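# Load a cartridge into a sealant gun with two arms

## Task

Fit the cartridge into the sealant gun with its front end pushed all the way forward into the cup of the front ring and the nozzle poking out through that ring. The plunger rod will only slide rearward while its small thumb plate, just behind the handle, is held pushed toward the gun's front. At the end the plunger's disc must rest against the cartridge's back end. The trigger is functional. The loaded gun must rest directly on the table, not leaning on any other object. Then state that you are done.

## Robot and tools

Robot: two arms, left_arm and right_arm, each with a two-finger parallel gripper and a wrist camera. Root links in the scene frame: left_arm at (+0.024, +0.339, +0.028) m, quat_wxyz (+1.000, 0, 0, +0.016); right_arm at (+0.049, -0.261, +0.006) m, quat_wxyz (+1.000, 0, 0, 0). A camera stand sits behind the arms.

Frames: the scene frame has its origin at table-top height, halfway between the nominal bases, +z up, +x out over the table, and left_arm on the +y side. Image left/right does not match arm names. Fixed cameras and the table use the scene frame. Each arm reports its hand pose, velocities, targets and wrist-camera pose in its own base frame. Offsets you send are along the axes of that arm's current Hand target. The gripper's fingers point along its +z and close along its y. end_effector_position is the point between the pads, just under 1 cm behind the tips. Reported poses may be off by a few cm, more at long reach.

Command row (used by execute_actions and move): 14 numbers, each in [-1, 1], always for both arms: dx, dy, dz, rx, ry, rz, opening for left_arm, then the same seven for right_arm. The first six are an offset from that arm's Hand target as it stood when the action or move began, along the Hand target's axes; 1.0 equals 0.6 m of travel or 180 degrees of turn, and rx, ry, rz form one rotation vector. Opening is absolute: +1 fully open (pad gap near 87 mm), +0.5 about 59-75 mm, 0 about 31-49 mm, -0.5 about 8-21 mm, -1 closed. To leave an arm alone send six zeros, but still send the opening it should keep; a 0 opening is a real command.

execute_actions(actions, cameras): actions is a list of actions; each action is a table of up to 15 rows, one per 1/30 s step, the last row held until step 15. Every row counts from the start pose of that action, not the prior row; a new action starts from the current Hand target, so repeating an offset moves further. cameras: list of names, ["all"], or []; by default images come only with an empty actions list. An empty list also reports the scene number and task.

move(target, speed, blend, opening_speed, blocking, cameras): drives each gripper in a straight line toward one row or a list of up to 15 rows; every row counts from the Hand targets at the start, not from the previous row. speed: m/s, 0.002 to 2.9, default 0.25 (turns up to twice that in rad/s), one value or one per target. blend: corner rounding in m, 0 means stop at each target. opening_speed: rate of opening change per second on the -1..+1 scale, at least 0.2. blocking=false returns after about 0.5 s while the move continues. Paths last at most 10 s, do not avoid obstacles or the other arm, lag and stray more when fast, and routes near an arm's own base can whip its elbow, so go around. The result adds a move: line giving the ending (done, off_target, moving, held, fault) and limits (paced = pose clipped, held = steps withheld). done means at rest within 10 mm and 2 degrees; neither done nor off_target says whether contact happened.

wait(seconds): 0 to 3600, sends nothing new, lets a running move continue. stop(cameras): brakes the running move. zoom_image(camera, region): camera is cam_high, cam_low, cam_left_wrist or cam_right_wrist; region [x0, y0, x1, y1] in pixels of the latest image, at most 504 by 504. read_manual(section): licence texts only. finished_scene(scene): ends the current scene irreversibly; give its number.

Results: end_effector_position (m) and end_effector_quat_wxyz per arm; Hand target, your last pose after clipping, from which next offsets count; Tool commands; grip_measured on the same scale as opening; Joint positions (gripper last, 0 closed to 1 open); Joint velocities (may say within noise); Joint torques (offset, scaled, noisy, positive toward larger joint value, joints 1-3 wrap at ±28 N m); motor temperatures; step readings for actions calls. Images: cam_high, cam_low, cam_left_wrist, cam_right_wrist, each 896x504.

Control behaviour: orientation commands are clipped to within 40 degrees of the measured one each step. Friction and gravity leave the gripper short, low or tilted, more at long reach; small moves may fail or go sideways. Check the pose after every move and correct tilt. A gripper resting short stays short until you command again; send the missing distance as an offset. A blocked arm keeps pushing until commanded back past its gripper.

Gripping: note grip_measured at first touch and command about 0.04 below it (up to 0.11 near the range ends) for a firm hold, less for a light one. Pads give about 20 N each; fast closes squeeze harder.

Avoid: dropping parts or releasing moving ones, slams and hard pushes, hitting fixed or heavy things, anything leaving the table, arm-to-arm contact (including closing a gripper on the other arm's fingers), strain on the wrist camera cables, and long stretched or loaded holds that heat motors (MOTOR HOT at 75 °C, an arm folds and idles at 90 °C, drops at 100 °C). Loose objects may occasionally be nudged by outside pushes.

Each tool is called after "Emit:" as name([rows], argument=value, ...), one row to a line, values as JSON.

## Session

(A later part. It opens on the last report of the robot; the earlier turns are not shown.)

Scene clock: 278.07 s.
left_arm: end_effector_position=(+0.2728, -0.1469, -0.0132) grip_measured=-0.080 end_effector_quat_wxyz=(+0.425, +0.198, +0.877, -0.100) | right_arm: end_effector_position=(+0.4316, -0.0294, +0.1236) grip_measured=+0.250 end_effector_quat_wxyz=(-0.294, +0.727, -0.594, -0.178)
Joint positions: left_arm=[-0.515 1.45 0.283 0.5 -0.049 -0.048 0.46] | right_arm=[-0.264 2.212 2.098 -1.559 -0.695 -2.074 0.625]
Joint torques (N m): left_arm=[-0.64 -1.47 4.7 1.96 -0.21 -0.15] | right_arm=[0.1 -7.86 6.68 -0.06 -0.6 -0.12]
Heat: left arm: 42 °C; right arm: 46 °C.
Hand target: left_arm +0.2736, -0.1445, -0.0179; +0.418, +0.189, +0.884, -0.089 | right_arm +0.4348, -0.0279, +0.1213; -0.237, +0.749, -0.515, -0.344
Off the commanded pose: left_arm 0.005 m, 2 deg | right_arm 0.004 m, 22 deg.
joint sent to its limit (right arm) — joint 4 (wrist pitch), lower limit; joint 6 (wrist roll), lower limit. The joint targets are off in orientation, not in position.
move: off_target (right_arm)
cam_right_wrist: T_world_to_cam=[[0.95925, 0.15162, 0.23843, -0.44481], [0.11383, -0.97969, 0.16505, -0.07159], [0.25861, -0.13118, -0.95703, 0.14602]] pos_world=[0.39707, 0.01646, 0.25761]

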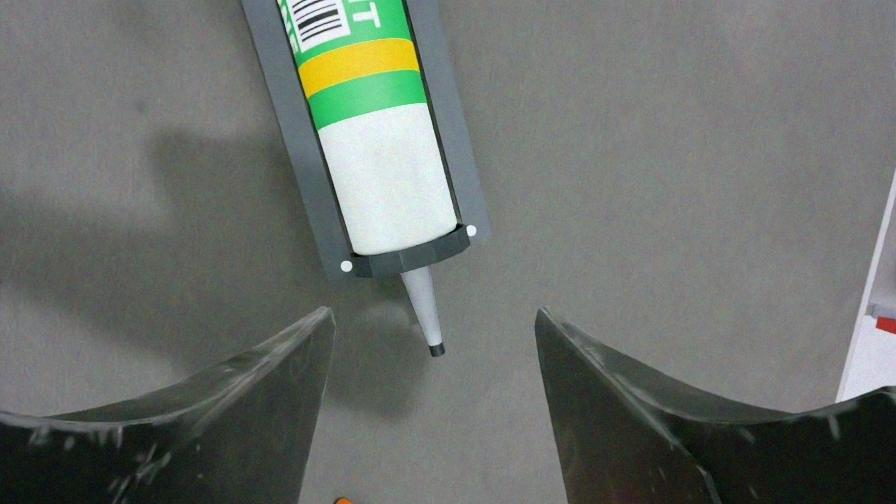

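Emit:
move([
  [0,0,0,0,0,0,-0.5,-0.1113,0,0.1843,0,0.294,0,0.25],
  [0,0,0,0,0,0,-0.5,-0.0315,0,0.2528,0,0.294,0,0.25],
  [0,0,0,0,0,0,-0.5,-0.0315,0,0.2528,0,0.294,0,-0.25],
  [0,0,0,0,0,0,-0.5,-0.0185,0,0.2376,0,0.311,0,-0.25],
], speed=[0.35,0.12,0.1,0.05], opening_speed=1, cameras=["cam_low","cam_high","cam_right_wrist"])

Emit:
zoom_image(camera="cam_low", region=[400, 240, 520, 380])

Emit:
zoom_image(camera="cam_high", region=[248, 270, 320, 320])

Scene clock: 284.63 s.
left_arm: end_effector_position=(+0.2756, -0.1479, -0.0105) grip_measured=-0.080 end_effector_quat_wxyz=(+0.431, +0.195, +0.875, -0.101) | right_arm: end_effector_position=(+0.3945, +0.0889, +0.0501) grip_measured=-0.249 end_effector_quat_wxyz=(+0.018, +0.825, -0.563, +0.050)
Joint positions: left_arm=[-0.515 1.45 0.286 0.51 -0.053 -0.05 0.46] | right_arm=[0.369 2.068 1.624 -1.098 0.103 -1.575 0.376]
Joint torques (N m): left_arm=[-0.64 -1.58 4.4 1.83 -0.19 -0.14] | right_arm=[-1.22 -7.02 3.44 0.47 0.11 -0.08]
Heat: left arm: 42 °C; right arm: 45 °C.
Hand target: left_arm +0.2736, -0.1445, -0.0179; +0.418, +0.189, +0.884, -0.089 | right_arm +0.3935, +0.0799, +0.0370; +0.033, +0.823, -0.566, +0.047
Off the commanded pose: left_arm 0.008 m, 2 deg | right_arm 0.016 m, 2 deg.
move: off_target (right_arm)
cam_right_wrist: T_world_to_cam=[[0.91623, 0.40006, 0.0217, -0.40396], [0.22006, -0.54778, 0.80716, -0.05183], [0.3348, -0.73477, -0.58993, 0.10595]] pos_world=[0.34606, 0.21107, 0.11311]
Images, in order (width x height): cam_high 896x504, cam_low 896x504, cam_right_wrist 896x504.

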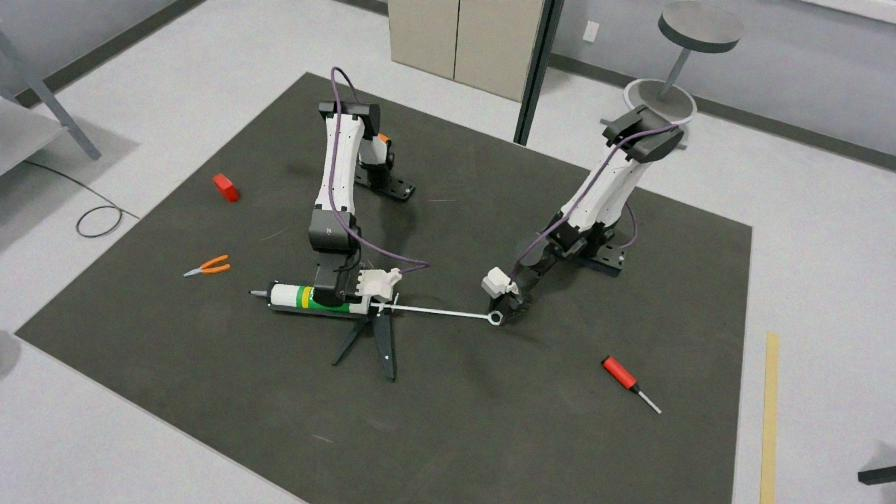

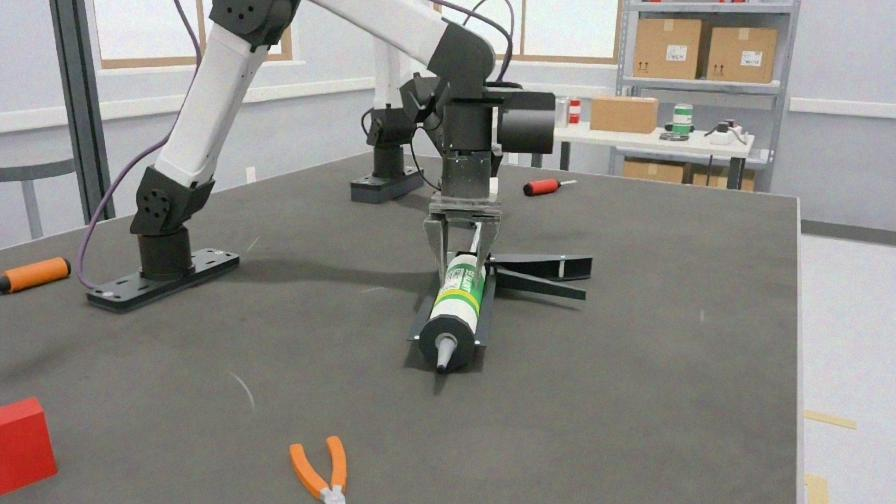

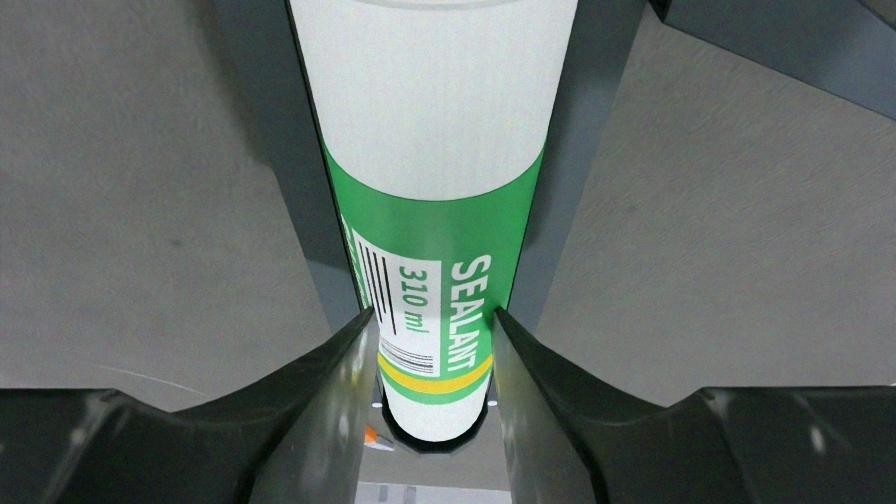

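Scaled by 3.600 from the camera's image (finer frame: 1280x720).

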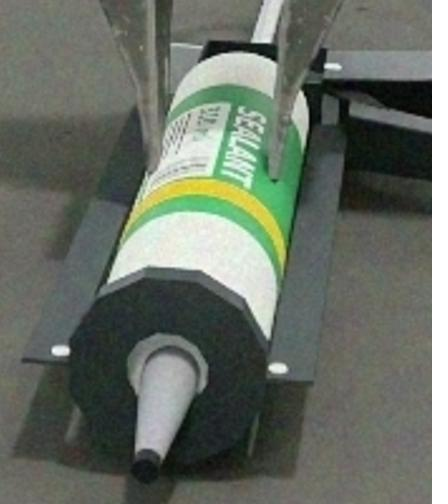

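Scaled by 7.000 from the camera's image (finer frame: 1280x720).

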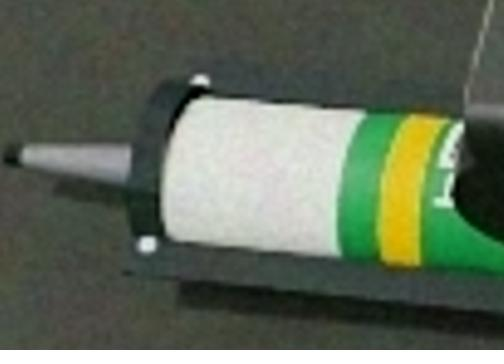

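Emit:
move([
  [0,0,0,0,0,0,-0.5,-0.013,0,-0.01,0,-0.0167,0,0.3],
  [0,0,0,0,0,0,-0.5,-0.013,0,0.018,0,-0.0167,0,0.3],
], speed=[0.1,0.1], opening_speed=1, cameras=["cam_low","cam_high","cam_right_wrist"])

Emit:
zoom_image(camera="cam_low", region=[400, 240, 520, 380])

Scene clock: 286.47 s.
left_arm: end_effector_position=(+0.2750, -0.1477, -0.0125) grip_measured=-0.080 end_effector_quat_wxyz=(+0.428, +0.195, +0.877, -0.100) | right_arm: end_effector_position=(+0.3923, +0.0863, +0.0378) grip_measured=+0.300 end_effector_quat_wxyz=(+0.013, +0.822, -0.569, +0.036)
Joint positions: left_arm=[-0.516 1.458 0.286 0.511 -0.053 -0.053 0.46] | right_arm=[0.353 2.077 1.593 -1.068 0.075 -1.578 0.65]
Joint torques (N m): left_arm=[-0.61 -2.24 4.41 1.84 -0.18 -0.11] | right_arm=[-0.35 -6.99 4.14 0.46 -0.17 -0.12]
Heat: left arm: 41 °C; right arm: 45 °C.
Hand target: left_arm +0.2737, -0.1445, -0.0178; +0.418, +0.189, +0.884, -0.090 | right_arm +0.3911, +0.0860, +0.0252; +0.018, +0.824, -0.566, +0.026
Off the commanded pose: left_arm 0.006 m, 2 deg | right_arm 0.012 m, 1 deg.
move: off_target (right_arm)
cam_right_wrist: T_world_to_cam=[[0.92157, 0.38794, 0.01436, -0.40135], [0.22746, -0.56957, 0.78985, -0.04318], [0.31459, -0.72463, -0.61314, 0.10541]] pos_world=[0.34653, 0.2075, 0.1045]
Images, in order (width x height): cam_high 896x504, cam_low 896x504, cam_right_wrist 896x504.

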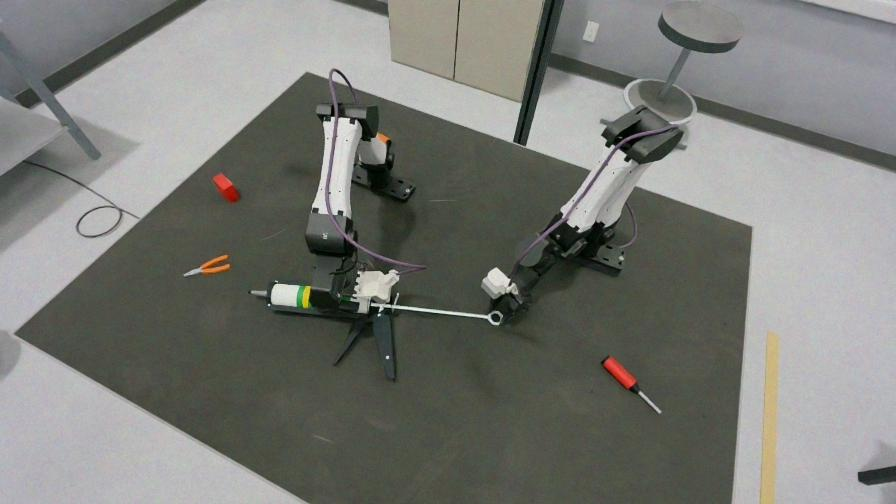

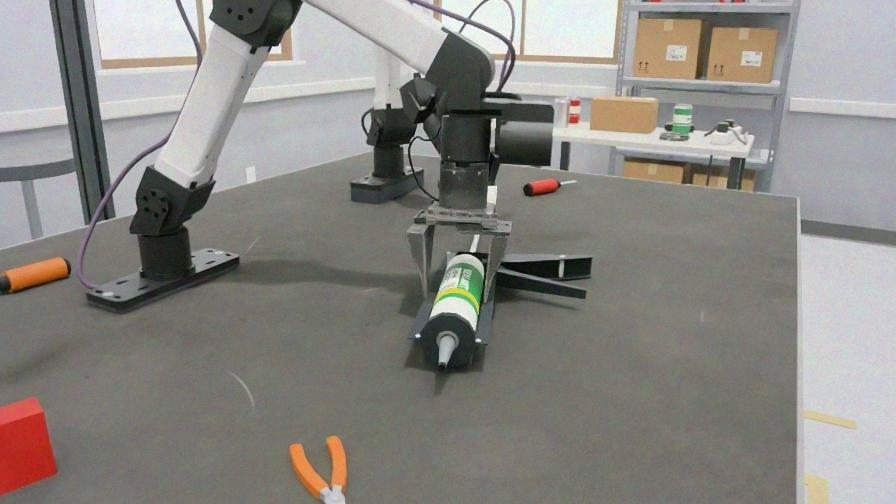

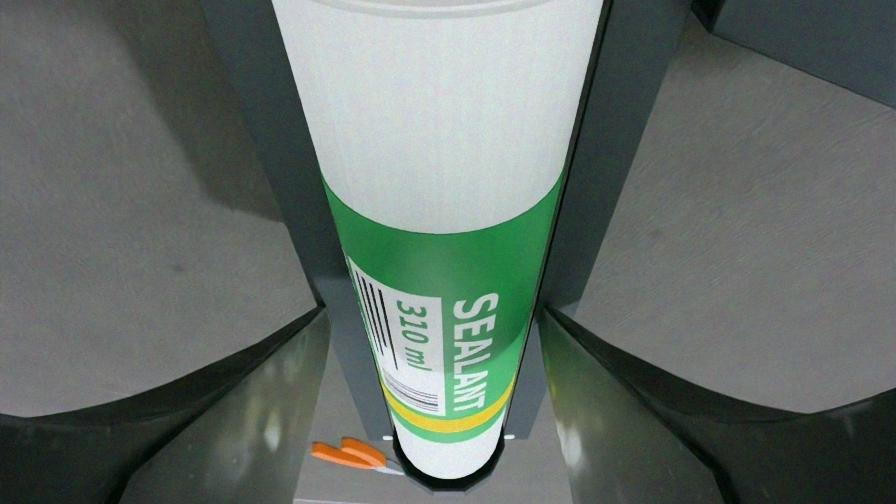

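Scaled by 3.600 from the camera's image (finer frame: 1280x720).

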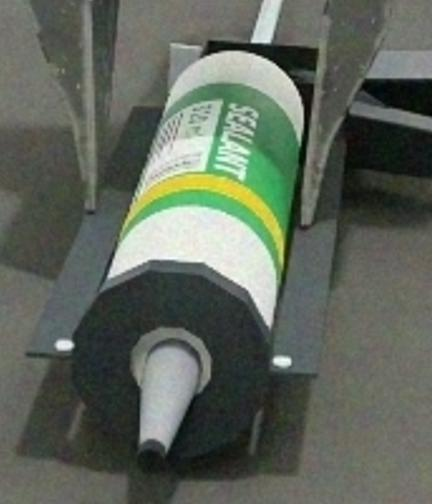

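Emit:
move([
  [0,0,0,0,0,0,-0.5,0,0,-0.01,0,0,0,-0.25],
  [0,0,0,0,0,0,-0.5,0.0018,0,-0.0366,0,0.0167,0,-0.25],
  [0,0,0,0,0,0,-0.5,0.022,0,-0.0356,0,0.0167,0,-0.25],
], speed=[0.1,0.1,0.05], opening_speed=1, cameras=["cam_low","cam_high","cam_right_wrist"])

Emit:
zoom_image(camera="cam_low", region=[400, 240, 520, 380])

Emit:
zoom_image(camera="cam_high", region=[248, 270, 320, 320])

Scene clock: 289.20 s.
left_arm: end_effector_position=(+0.2746, -0.1475, -0.0130) grip_measured=-0.080 end_effector_quat_wxyz=(+0.427, +0.195, +0.877, -0.100) | right_arm: end_effector_position=(+0.3932, +0.0810, +0.0406) grip_measured=-0.031 end_effector_quat_wxyz=(+0.020, +0.821, -0.569, +0.040)
Joint positions: left_arm=[-0.516 1.458 0.286 0.508 -0.053 -0.053 0.46] | right_arm=[0.346 2.077 1.602 -1.081 0.089 -1.584 0.485]
Joint torques (N m): left_arm=[-0.61 -2.15 4.48 1.87 -0.19 -0.11] | right_arm=[-0.35 -8.49 7.5 -0.06 0.27 -0.14]
Heat: left arm: 41 °C; right arm: 45 °C.
Hand target: left_arm +0.2737, -0.1445, -0.0178; +0.418, +0.189, +0.884, -0.090 | right_arm +0.3954, +0.0749, +0.0474; +0.033, +0.823, -0.566, +0.047
Off the commanded pose: left_arm 0.006 m, 2 deg | right_arm 0.009 m, 2 deg.
move: done
cam_right_wrist: T_world_to_cam=[[0.92242, 0.38611, 0.00821, -0.40011], [0.22643, -0.55794, 0.79839, -0.04956], [0.31285, -0.73459, -0.60208, 0.10407]] pos_world=[0.34773, 0.20329, 0.10552]
Images, in order (width x height): cam_high 896x504, cam_low 896x504, cam_right_wrist 896x504.

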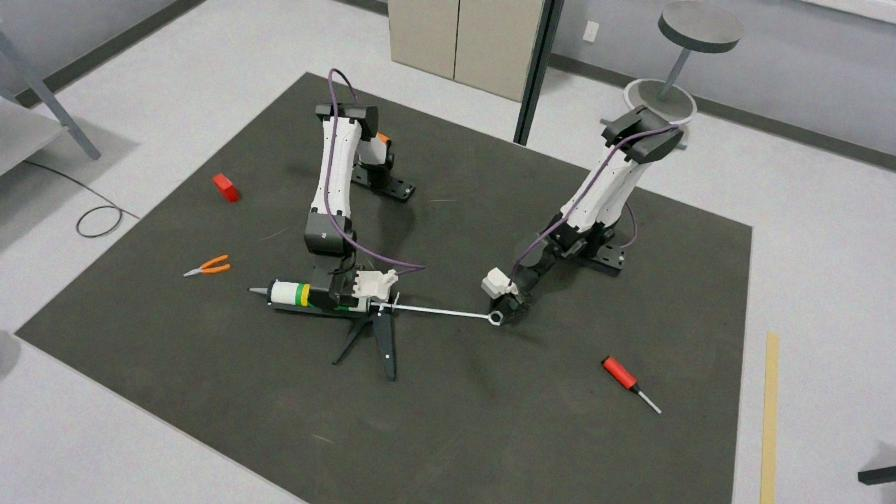

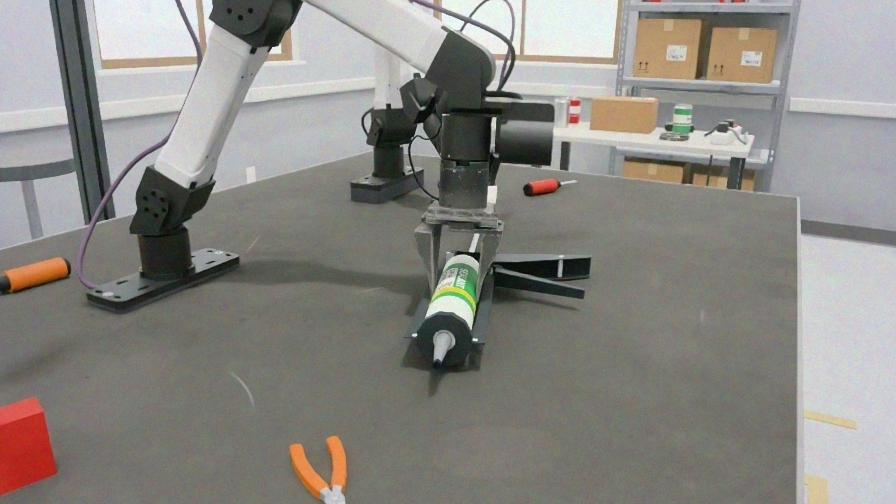

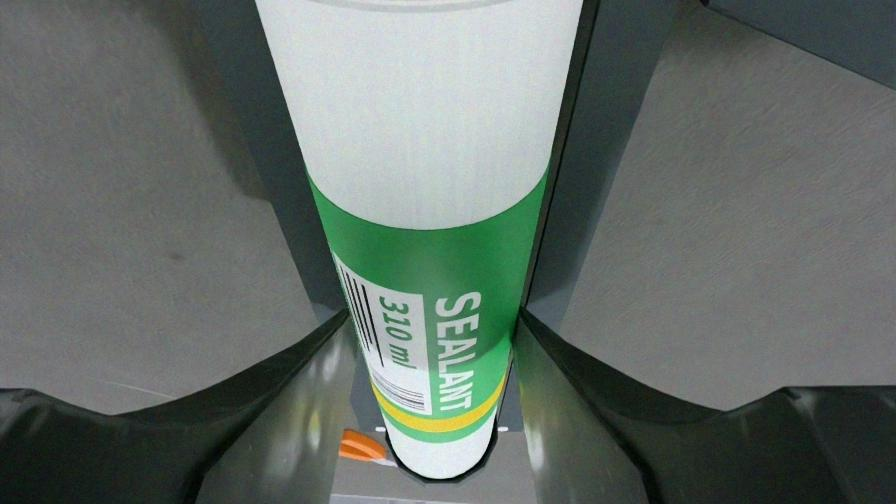

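Scaled by 3.600 from the camera's image (finer frame: 1280x720).

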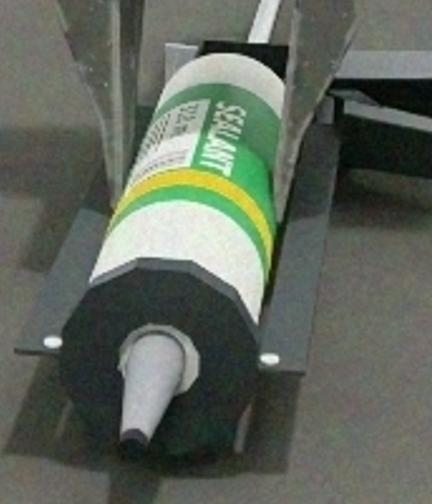

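Scaled by 7.000 from the camera's image (finer frame: 1280x720).

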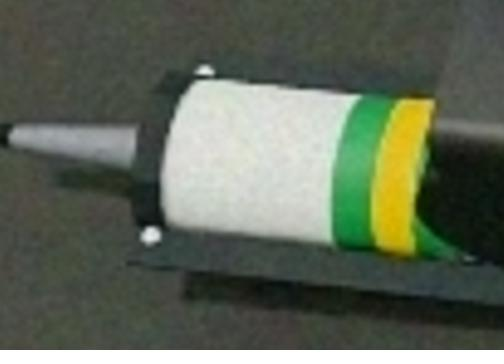

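Emit:
move(target=[0,0,0,0,0,0,-0.5,0.025,0,0.001,0,0,0,-0.4], speed=0.05, cameras=["cam_low","cam_high","cam_right_wrist"])

Emit:
zoom_image(camera="cam_low", region=[400, 240, 520, 380])

Emit:
zoom_image(camera="cam_high", region=[244, 270, 316, 320])

Scene clock: 290.40 s.
left_arm: end_effector_position=(+0.2738, -0.1488, -0.0130) grip_measured=-0.080 end_effector_quat_wxyz=(+0.427, +0.197, +0.877, -0.102) | right_arm: end_effector_position=(+0.3947, +0.0757, +0.0406) grip_measured=-0.031 end_effector_quat_wxyz=(+0.015, +0.822, -0.568, +0.030)
Joint positions: left_arm=[-0.52 1.458 0.286 0.508 -0.052 -0.053 0.46] | right_arm=[0.322 2.077 1.607 -1.088 0.066 -1.611 0.485]
Joint torques (N m): left_arm=[-0.14 -2.15 4.44 1.86 -0.2 -0.11] | right_arm=[-1.58 -8.49 7.47 -0.01 0.49 -0.27]
Heat: left arm: 41 °C; right arm: 45 °C.
Hand target: left_arm +0.2737, -0.1445, -0.0178; +0.418, +0.189, +0.884, -0.089 | right_arm +0.4008, +0.0609, +0.0486; +0.033, +0.823, -0.566, +0.047
Off the commanded pose: left_arm 0.007 m, 2 deg | right_arm 0.018 m, 3 deg.
move: off_target (right_arm)
cam_right_wrist: T_world_to_cam=[[0.9209, 0.38977, 0.00568, -0.39912], [0.23759, -0.57277, 0.78453, -0.05557], [0.30904, -0.72112, -0.62006, 0.10103]] pos_world=[0.34952, 0.1966, 0.10851]
Images, in order (width x height): cam_high 896x504, cam_low 896x504, cam_right_wrist 896x504.

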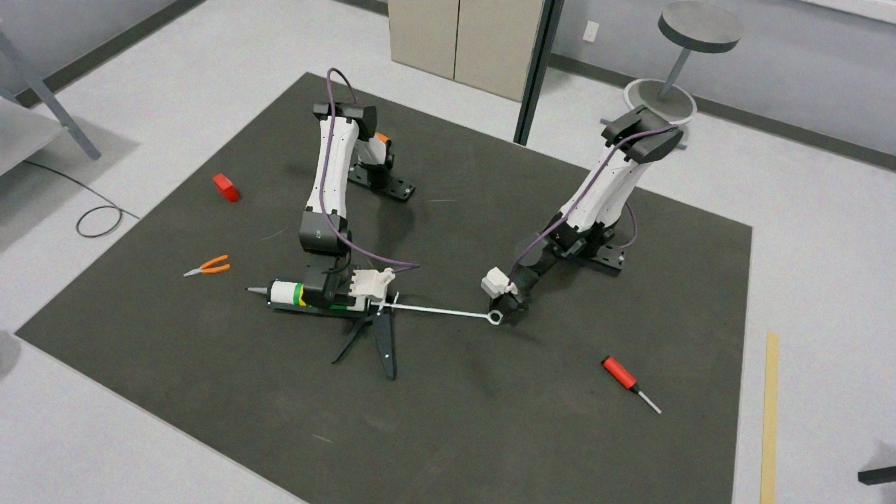

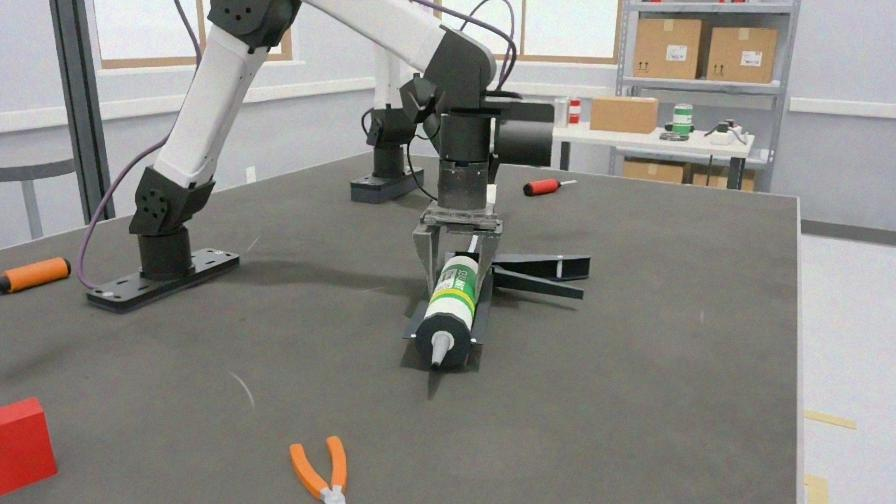

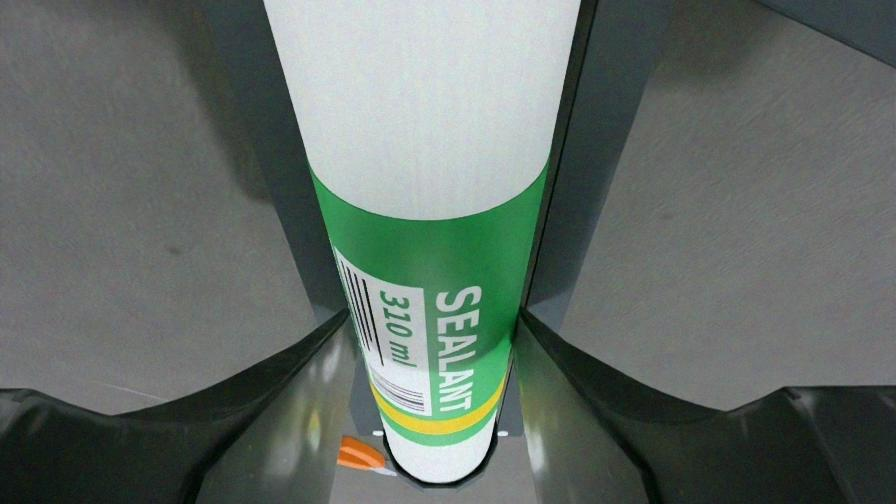

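Scaled by 3.600 from the camera's image (finer frame: 1280x720).

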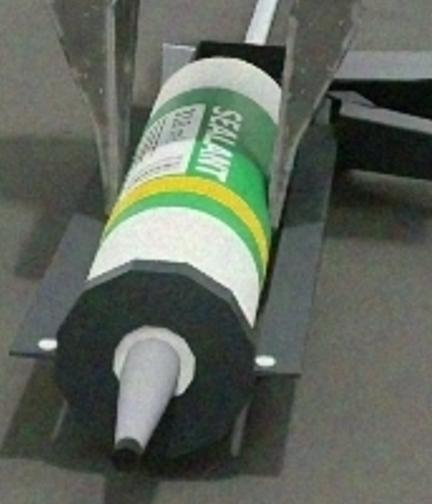

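Scaled by 7.000 from the camera's image (finer frame: 1280x720).

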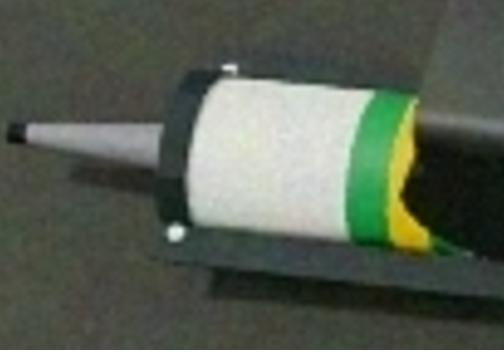

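Emit:
move(target=[-0.01,-0.0172,0.0122,0,0,0,-0.5,0,0,0,0,0,0,-0.4], speed=0.04, cameras=["cam_low","cam_high"])

Emit:
zoom_image(camera="cam_high", region=[350, 275, 410, 325])

Emit:
zoom_image(camera="cam_high", region=[244, 270, 316, 320])

Scene clock: 292.10 s.
left_arm: end_effector_position=(+0.2772, -0.1609, -0.0133) grip_measured=-0.080 end_effector_quat_wxyz=(+0.425, +0.200, +0.877, -0.102) | right_arm: end_effector_position=(+0.3964, +0.0667, +0.0418) grip_measured=-0.031 end_effector_quat_wxyz=(+0.023, +0.821, -0.569, +0.037)
Joint positions: left_arm=[-0.559 1.498 0.322 0.508 -0.078 -0.073 0.46] | right_arm=[0.308 2.077 1.607 -1.092 0.086 -1.622 0.485]
Joint torques (N m): left_arm=[-0.59 -2.13 4.72 1.91 -0.29 -0.18] | right_arm=[-0.35 -8.44 7.5 0.03 0.28 -0.15]
Heat: left arm: 41 °C; right arm: 45 °C.
Hand target: left_arm +0.2780, -0.1577, -0.0180; +0.417, +0.189, +0.884, -0.089 | right_arm +0.4008, +0.0609, +0.0485; +0.033, +0.823, -0.566, +0.047
Off the commanded pose: left_arm 0.006 m, 2 deg | right_arm 0.010 m, 2 deg.
move: done
Images, in order (width x height): cam_high 896x504, cam_low 896x504.

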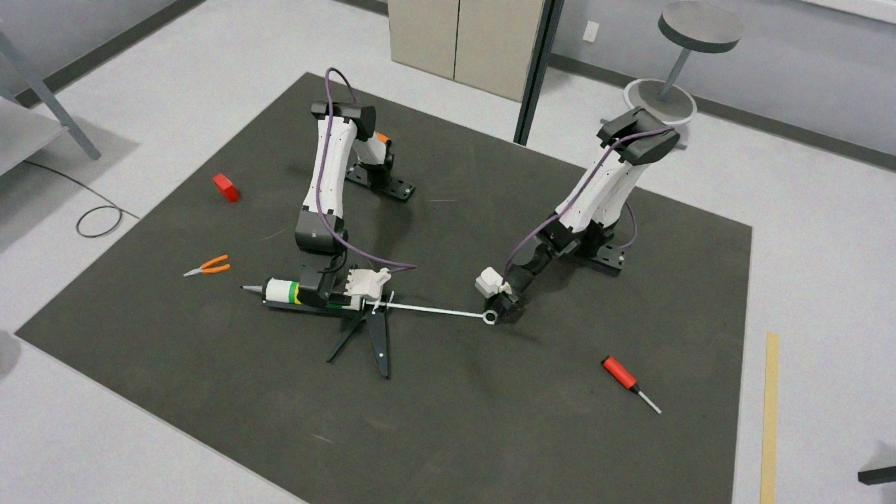

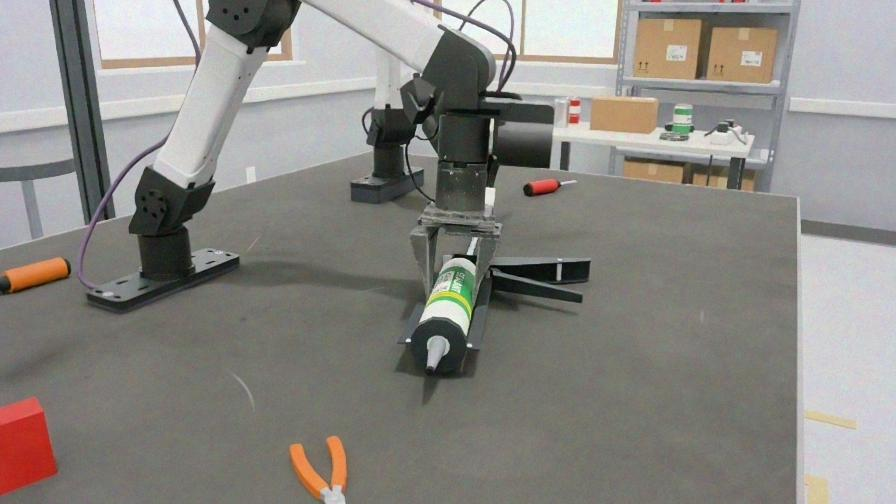

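Scaled by 8.400 from the camera's image (finer frame: 1280x720).

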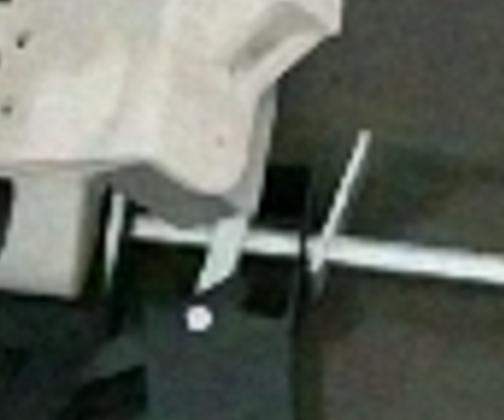

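Scaled by 7.000 from the camera's image (finer frame: 1280x720).

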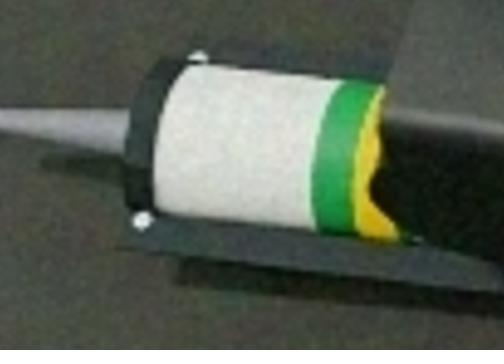

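Emit:
move([
  [0,0,0,0,0,0,-0.5,-0.0165,0.0033,0,0,0,0,-0.4],
  [0,0,0,0,0,0,-0.5,-0.0165,0.0033,0,0,0,0,0.1],
  [0,0,0,0,0,0,-0.5,-0.0242,0.0033,0.062,0,-0.0167,0,0.1],
], speed=[0.1,0.1,0.08], opening_speed=0.8, cameras=["cam_low","cam_high","cam_right_wrist"])

Emit:
zoom_image(camera="cam_high", region=[244, 270, 316, 320])

Scene clock: 296.37 s.
left_arm: end_effector_position=(+0.2805, -0.1615, -0.0106) grip_measured=-0.080 end_effector_quat_wxyz=(+0.431, +0.195, +0.875, -0.101) | right_arm: end_effector_position=(+0.3983, +0.0660, +0.0350) grip_measured=+0.100 end_effector_quat_wxyz=(+0.024, +0.820, -0.569, +0.052)
Joint positions: left_arm=[-0.56 1.499 0.327 0.516 -0.087 -0.077 0.46] | right_arm=[0.316 2.077 1.573 -1.042 0.113 -1.613 0.55]
Joint torques (N m): left_arm=[-0.66 -2.19 4.38 1.8 -0.2 -0.14] | right_arm=[-0.81 -6.12 2.02 0.77 -0.56 -0.19]
Heat: left arm: 41 °C; right arm: 46 °C.
Hand target: left_arm +0.2780, -0.1578, -0.0179; +0.418, +0.189, +0.884, -0.089 | right_arm +0.3952, +0.0697, +0.0099; +0.018, +0.824, -0.566, +0.026
Off the commanded pose: left_arm 0.009 m, 2 deg | right_arm 0.026 m, 3 deg.
move: off_target (right_arm)
cam_right_wrist: T_world_to_cam=[[0.92264, 0.38545, 0.01319, -0.39922], [0.21432, -0.54086, 0.81335, -0.0514], [0.32064, -0.7476, -0.58162, 0.08519]] pos_world=[0.35204, 0.18977, 0.09662]
Images, in order (width x height): cam_high 896x504, cam_low 896x504, cam_right_wrist 896x504.

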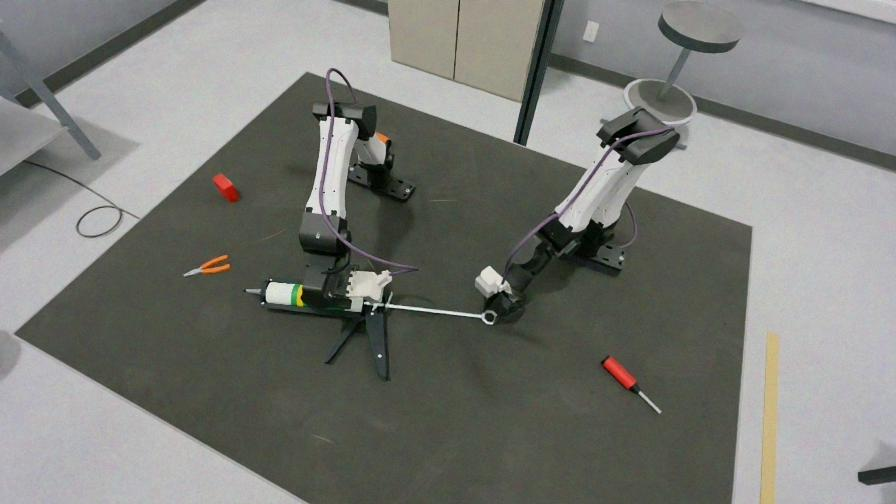

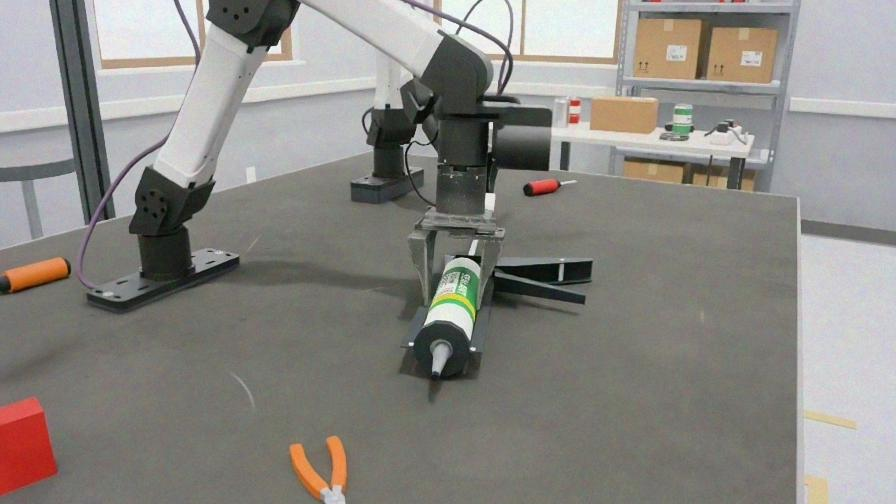

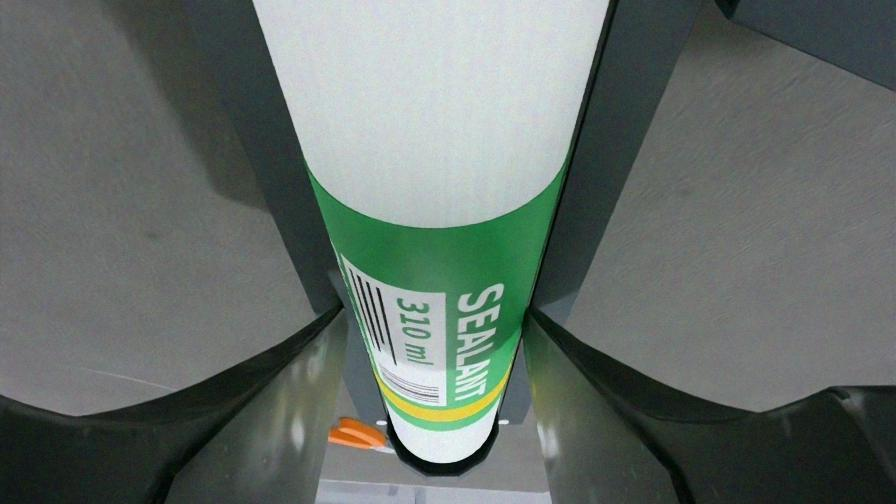

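Scaled by 7.000 from the camera's image (finer frame: 1280x720).

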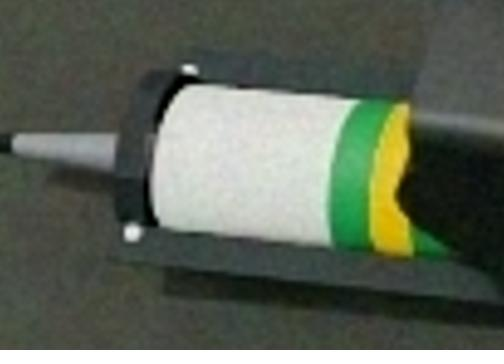

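Emit:
move([
  [0,0,0,0,0,0,-0.5,0.0018,0,-0.0366,0,0,0,0.1],
  [0,0,0,0,0,0,-0.5,0.0018,0,-0.0366,0,0,0,-0.4],
  [0,0,0,0,0,0,-0.5,0.01,0,-0.0616,0,0.0167,0,-0.4],
  [0,0,0,0,0,0,-0.5,0.0464,0,-0.0594,0,0.0167,0,-0.4],
], speed=[0.1,0.1,0.1,0.06], opening_speed=1.5, cameras=["cam_low","cam_high","cam_right_wrist"])

Emit:
zoom_image(camera="cam_high", region=[244, 270, 316, 320])

Emit:
zoom_image(camera="cam_low", region=[400, 240, 520, 380])

Scene clock: 299.80 s.
left_arm: end_effector_position=(+0.2782, -0.1627, -0.0128) grip_measured=-0.080 end_effector_quat_wxyz=(+0.427, +0.198, +0.877, -0.102) | right_arm: end_effector_position=(+0.3986, +0.0612, +0.0393) grip_measured=-0.032 end_effector_quat_wxyz=(+0.016, +0.825, -0.565, +0.030)
Joint positions: left_arm=[-0.565 1.504 0.327 0.512 -0.085 -0.08 0.46] | right_arm=[0.285 2.076 1.6 -1.082 0.068 -1.656 0.484]
Joint torques (N m): left_arm=[-0.06 -2.48 4.31 1.84 -0.2 -0.11] | right_arm=[-1.73 -8.66 7.23 0.04 0.47 -0.2]
Heat: left arm: 41 °C; right arm: 46 °C.
Hand target: left_arm +0.2779, -0.1577, -0.0180; +0.417, +0.189, +0.884, -0.089 | right_arm +0.4044, +0.0458, +0.0473; +0.033, +0.822, -0.566, +0.047
Off the commanded pose: left_arm 0.007 m, 2 deg | right_arm 0.018 m, 3 deg.
move: off_target (right_arm); target 2's new opening was sent with right_arm's hand 0.007 m and 3 deg from that target
cam_right_wrist: T_world_to_cam=[[0.91795, 0.39669, 0.00246, -0.39606], [0.24352, -0.56839, 0.78589, -0.06635], [0.31315, -0.72081, -0.61836, 0.08683]] pos_world=[0.35253, 0.18199, 0.10681]
Images, in order (width x height): cam_high 896x504, cam_low 896x504, cam_right_wrist 896x504.

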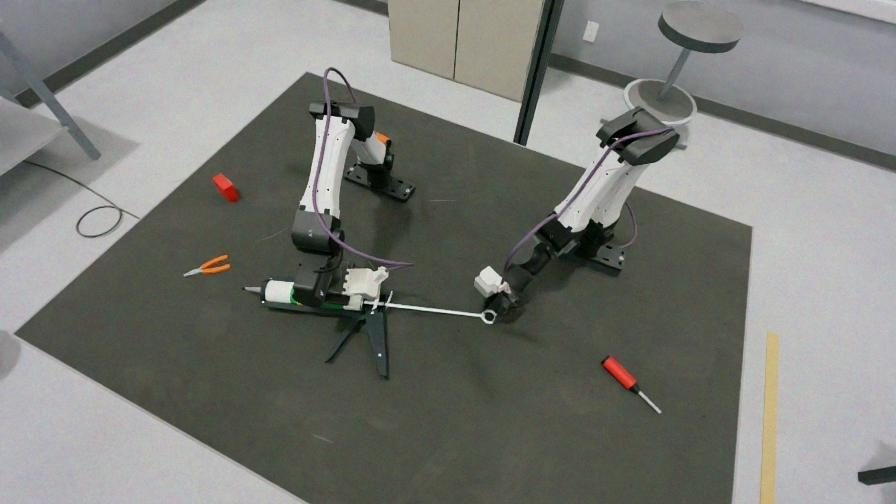

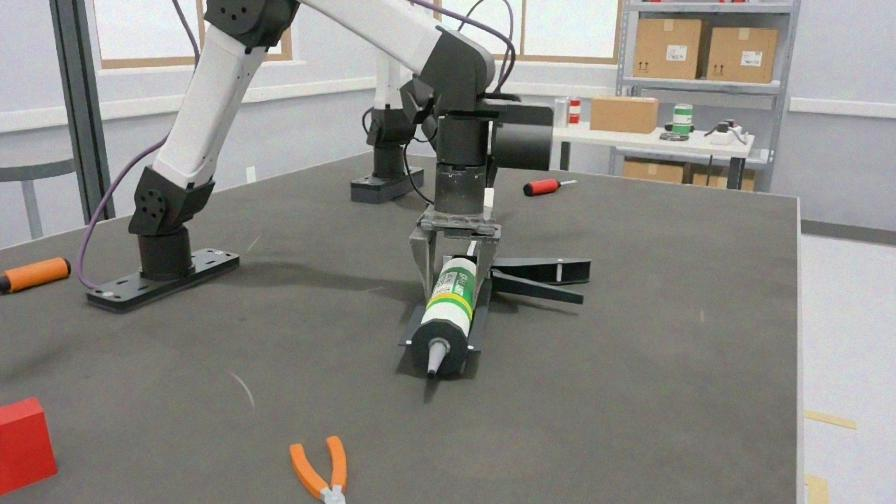

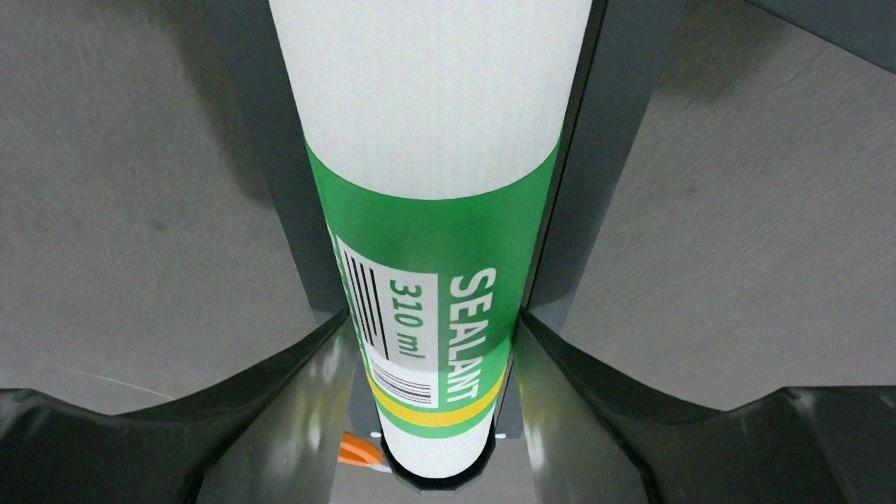

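Scaled by 7.000 from the camera's image (finer frame: 1280x720).

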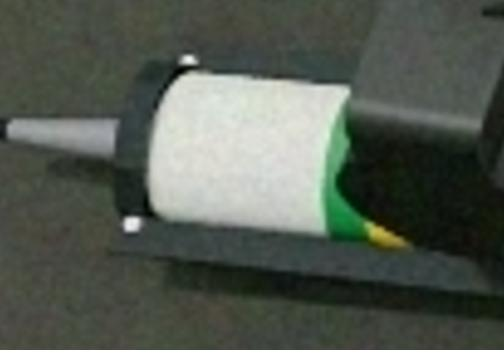

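Scaled by 3.600 from the camera's image (finer frame: 1280x720).

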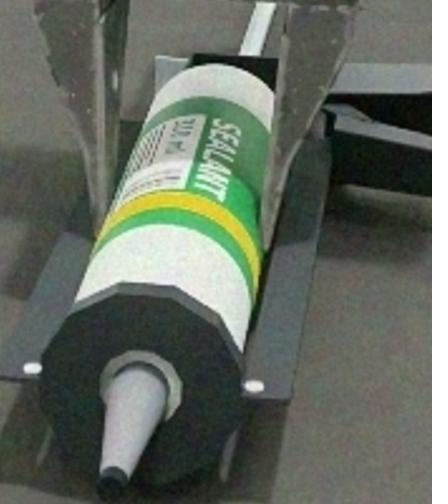

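Emit:
move([
  [0,0,0,0,0,0,-0.5,-0.03,0,-0.002,0,0,0,-0.4],
  [0,0,0,0,0,0,-0.5,-0.028,0,-0.018,0,0,0,-0.4],
  [0,0,0,0,0,0,-0.5,0.002,0,-0.016,0,0,0,-0.4],
], speed=[0.1,0.06,0.06], cameras=["cam_low","cam_high","cam_right_wrist"])

Emit:
zoom_image(camera="cam_high", region=[244, 270, 316, 320])

Emit:
zoom_image(camera="cam_low", region=[400, 240, 520, 380])

Scene clock: 301.90 s.
left_arm: end_effector_position=(+0.2776, -0.1632, -0.0130) grip_measured=-0.080 end_effector_quat_wxyz=(+0.426, +0.199, +0.877, -0.103) | right_arm: end_effector_position=(+0.3973, +0.0549, +0.0444) grip_measured=-0.032 end_effector_quat_wxyz=(+0.026, +0.824, -0.565, +0.029)
Joint positions: left_arm=[-0.566 1.504 0.327 0.511 -0.083 -0.08 0.46] | right_arm=[0.275 2.076 1.618 -1.116 0.078 -1.664 0.484]
Joint torques (N m): left_arm=[-0.06 -2.54 4.34 1.85 -0.23 -0.11] | right_arm=[-0.92 -9.25 7.95 0 0.35 -0.11]
Heat: left arm: 40 °C; right arm: 46 °C.
Hand target: left_arm +0.2779, -0.1578, -0.0180; +0.417, +0.189, +0.884, -0.090 | right_arm +0.4044, +0.0457, +0.0569; +0.033, +0.823, -0.566, +0.047
Off the commanded pose: left_arm 0.007 m, 2 deg | right_arm 0.017 m, 2 deg.
move: off_target (right_arm)
cam_right_wrist: T_world_to_cam=[[0.91884, 0.39436, -0.01459, -0.39188], [0.25179, -0.55741, 0.79114, -0.07779], [0.30386, -0.7306, -0.61147, 0.08965]] pos_world=[0.35242, 0.17668, 0.11064]
Images, in order (width x height): cam_high 896x504, cam_low 896x504, cam_right_wrist 896x504.

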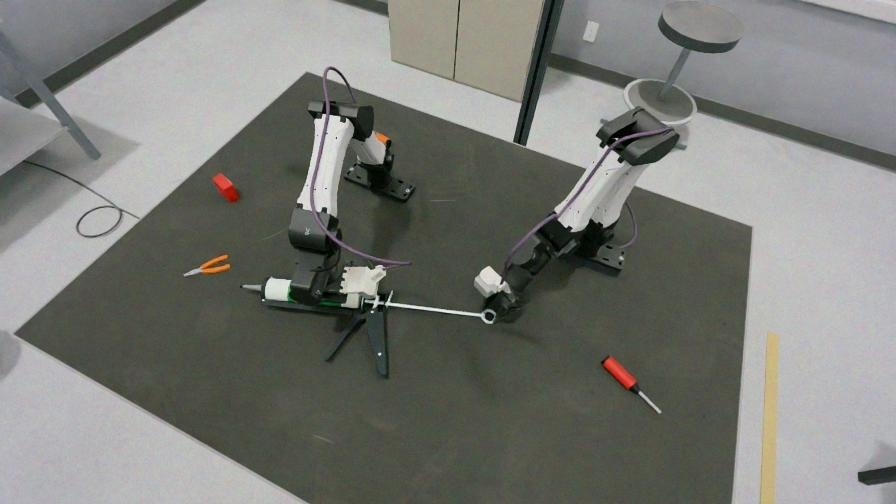

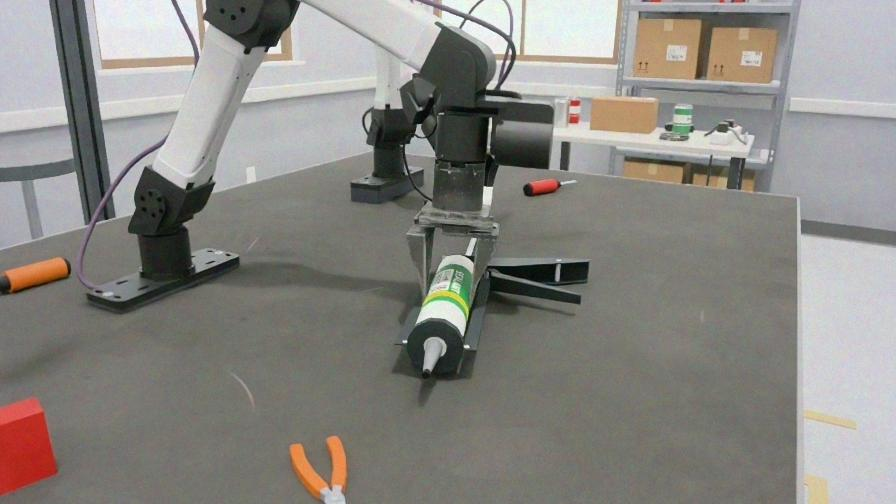

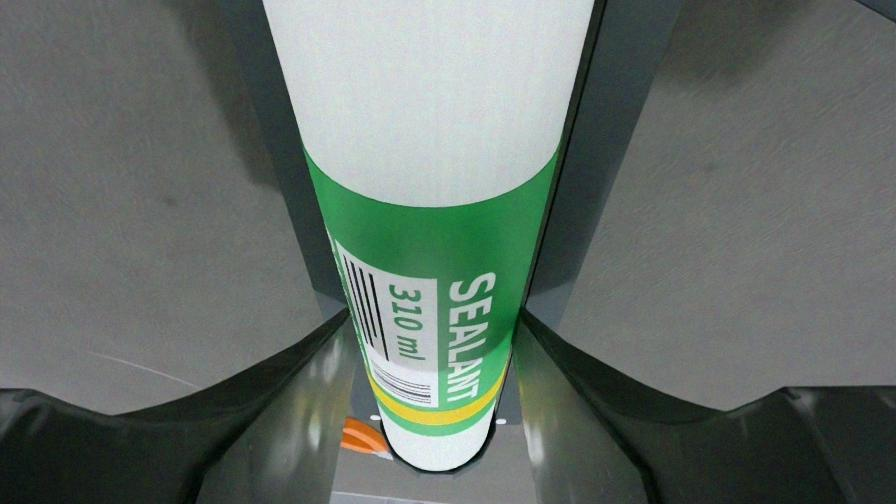

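Scaled by 7.000 from the camera's image (finer frame: 1280x720).

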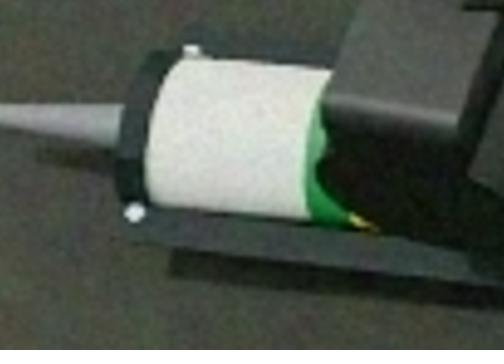

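Scaled by 3.600 from the camera's image (finer frame: 1280x720).

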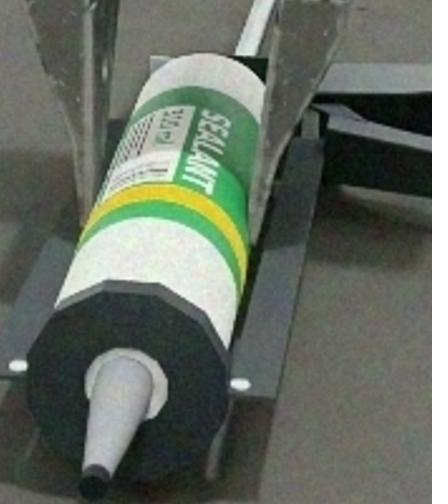

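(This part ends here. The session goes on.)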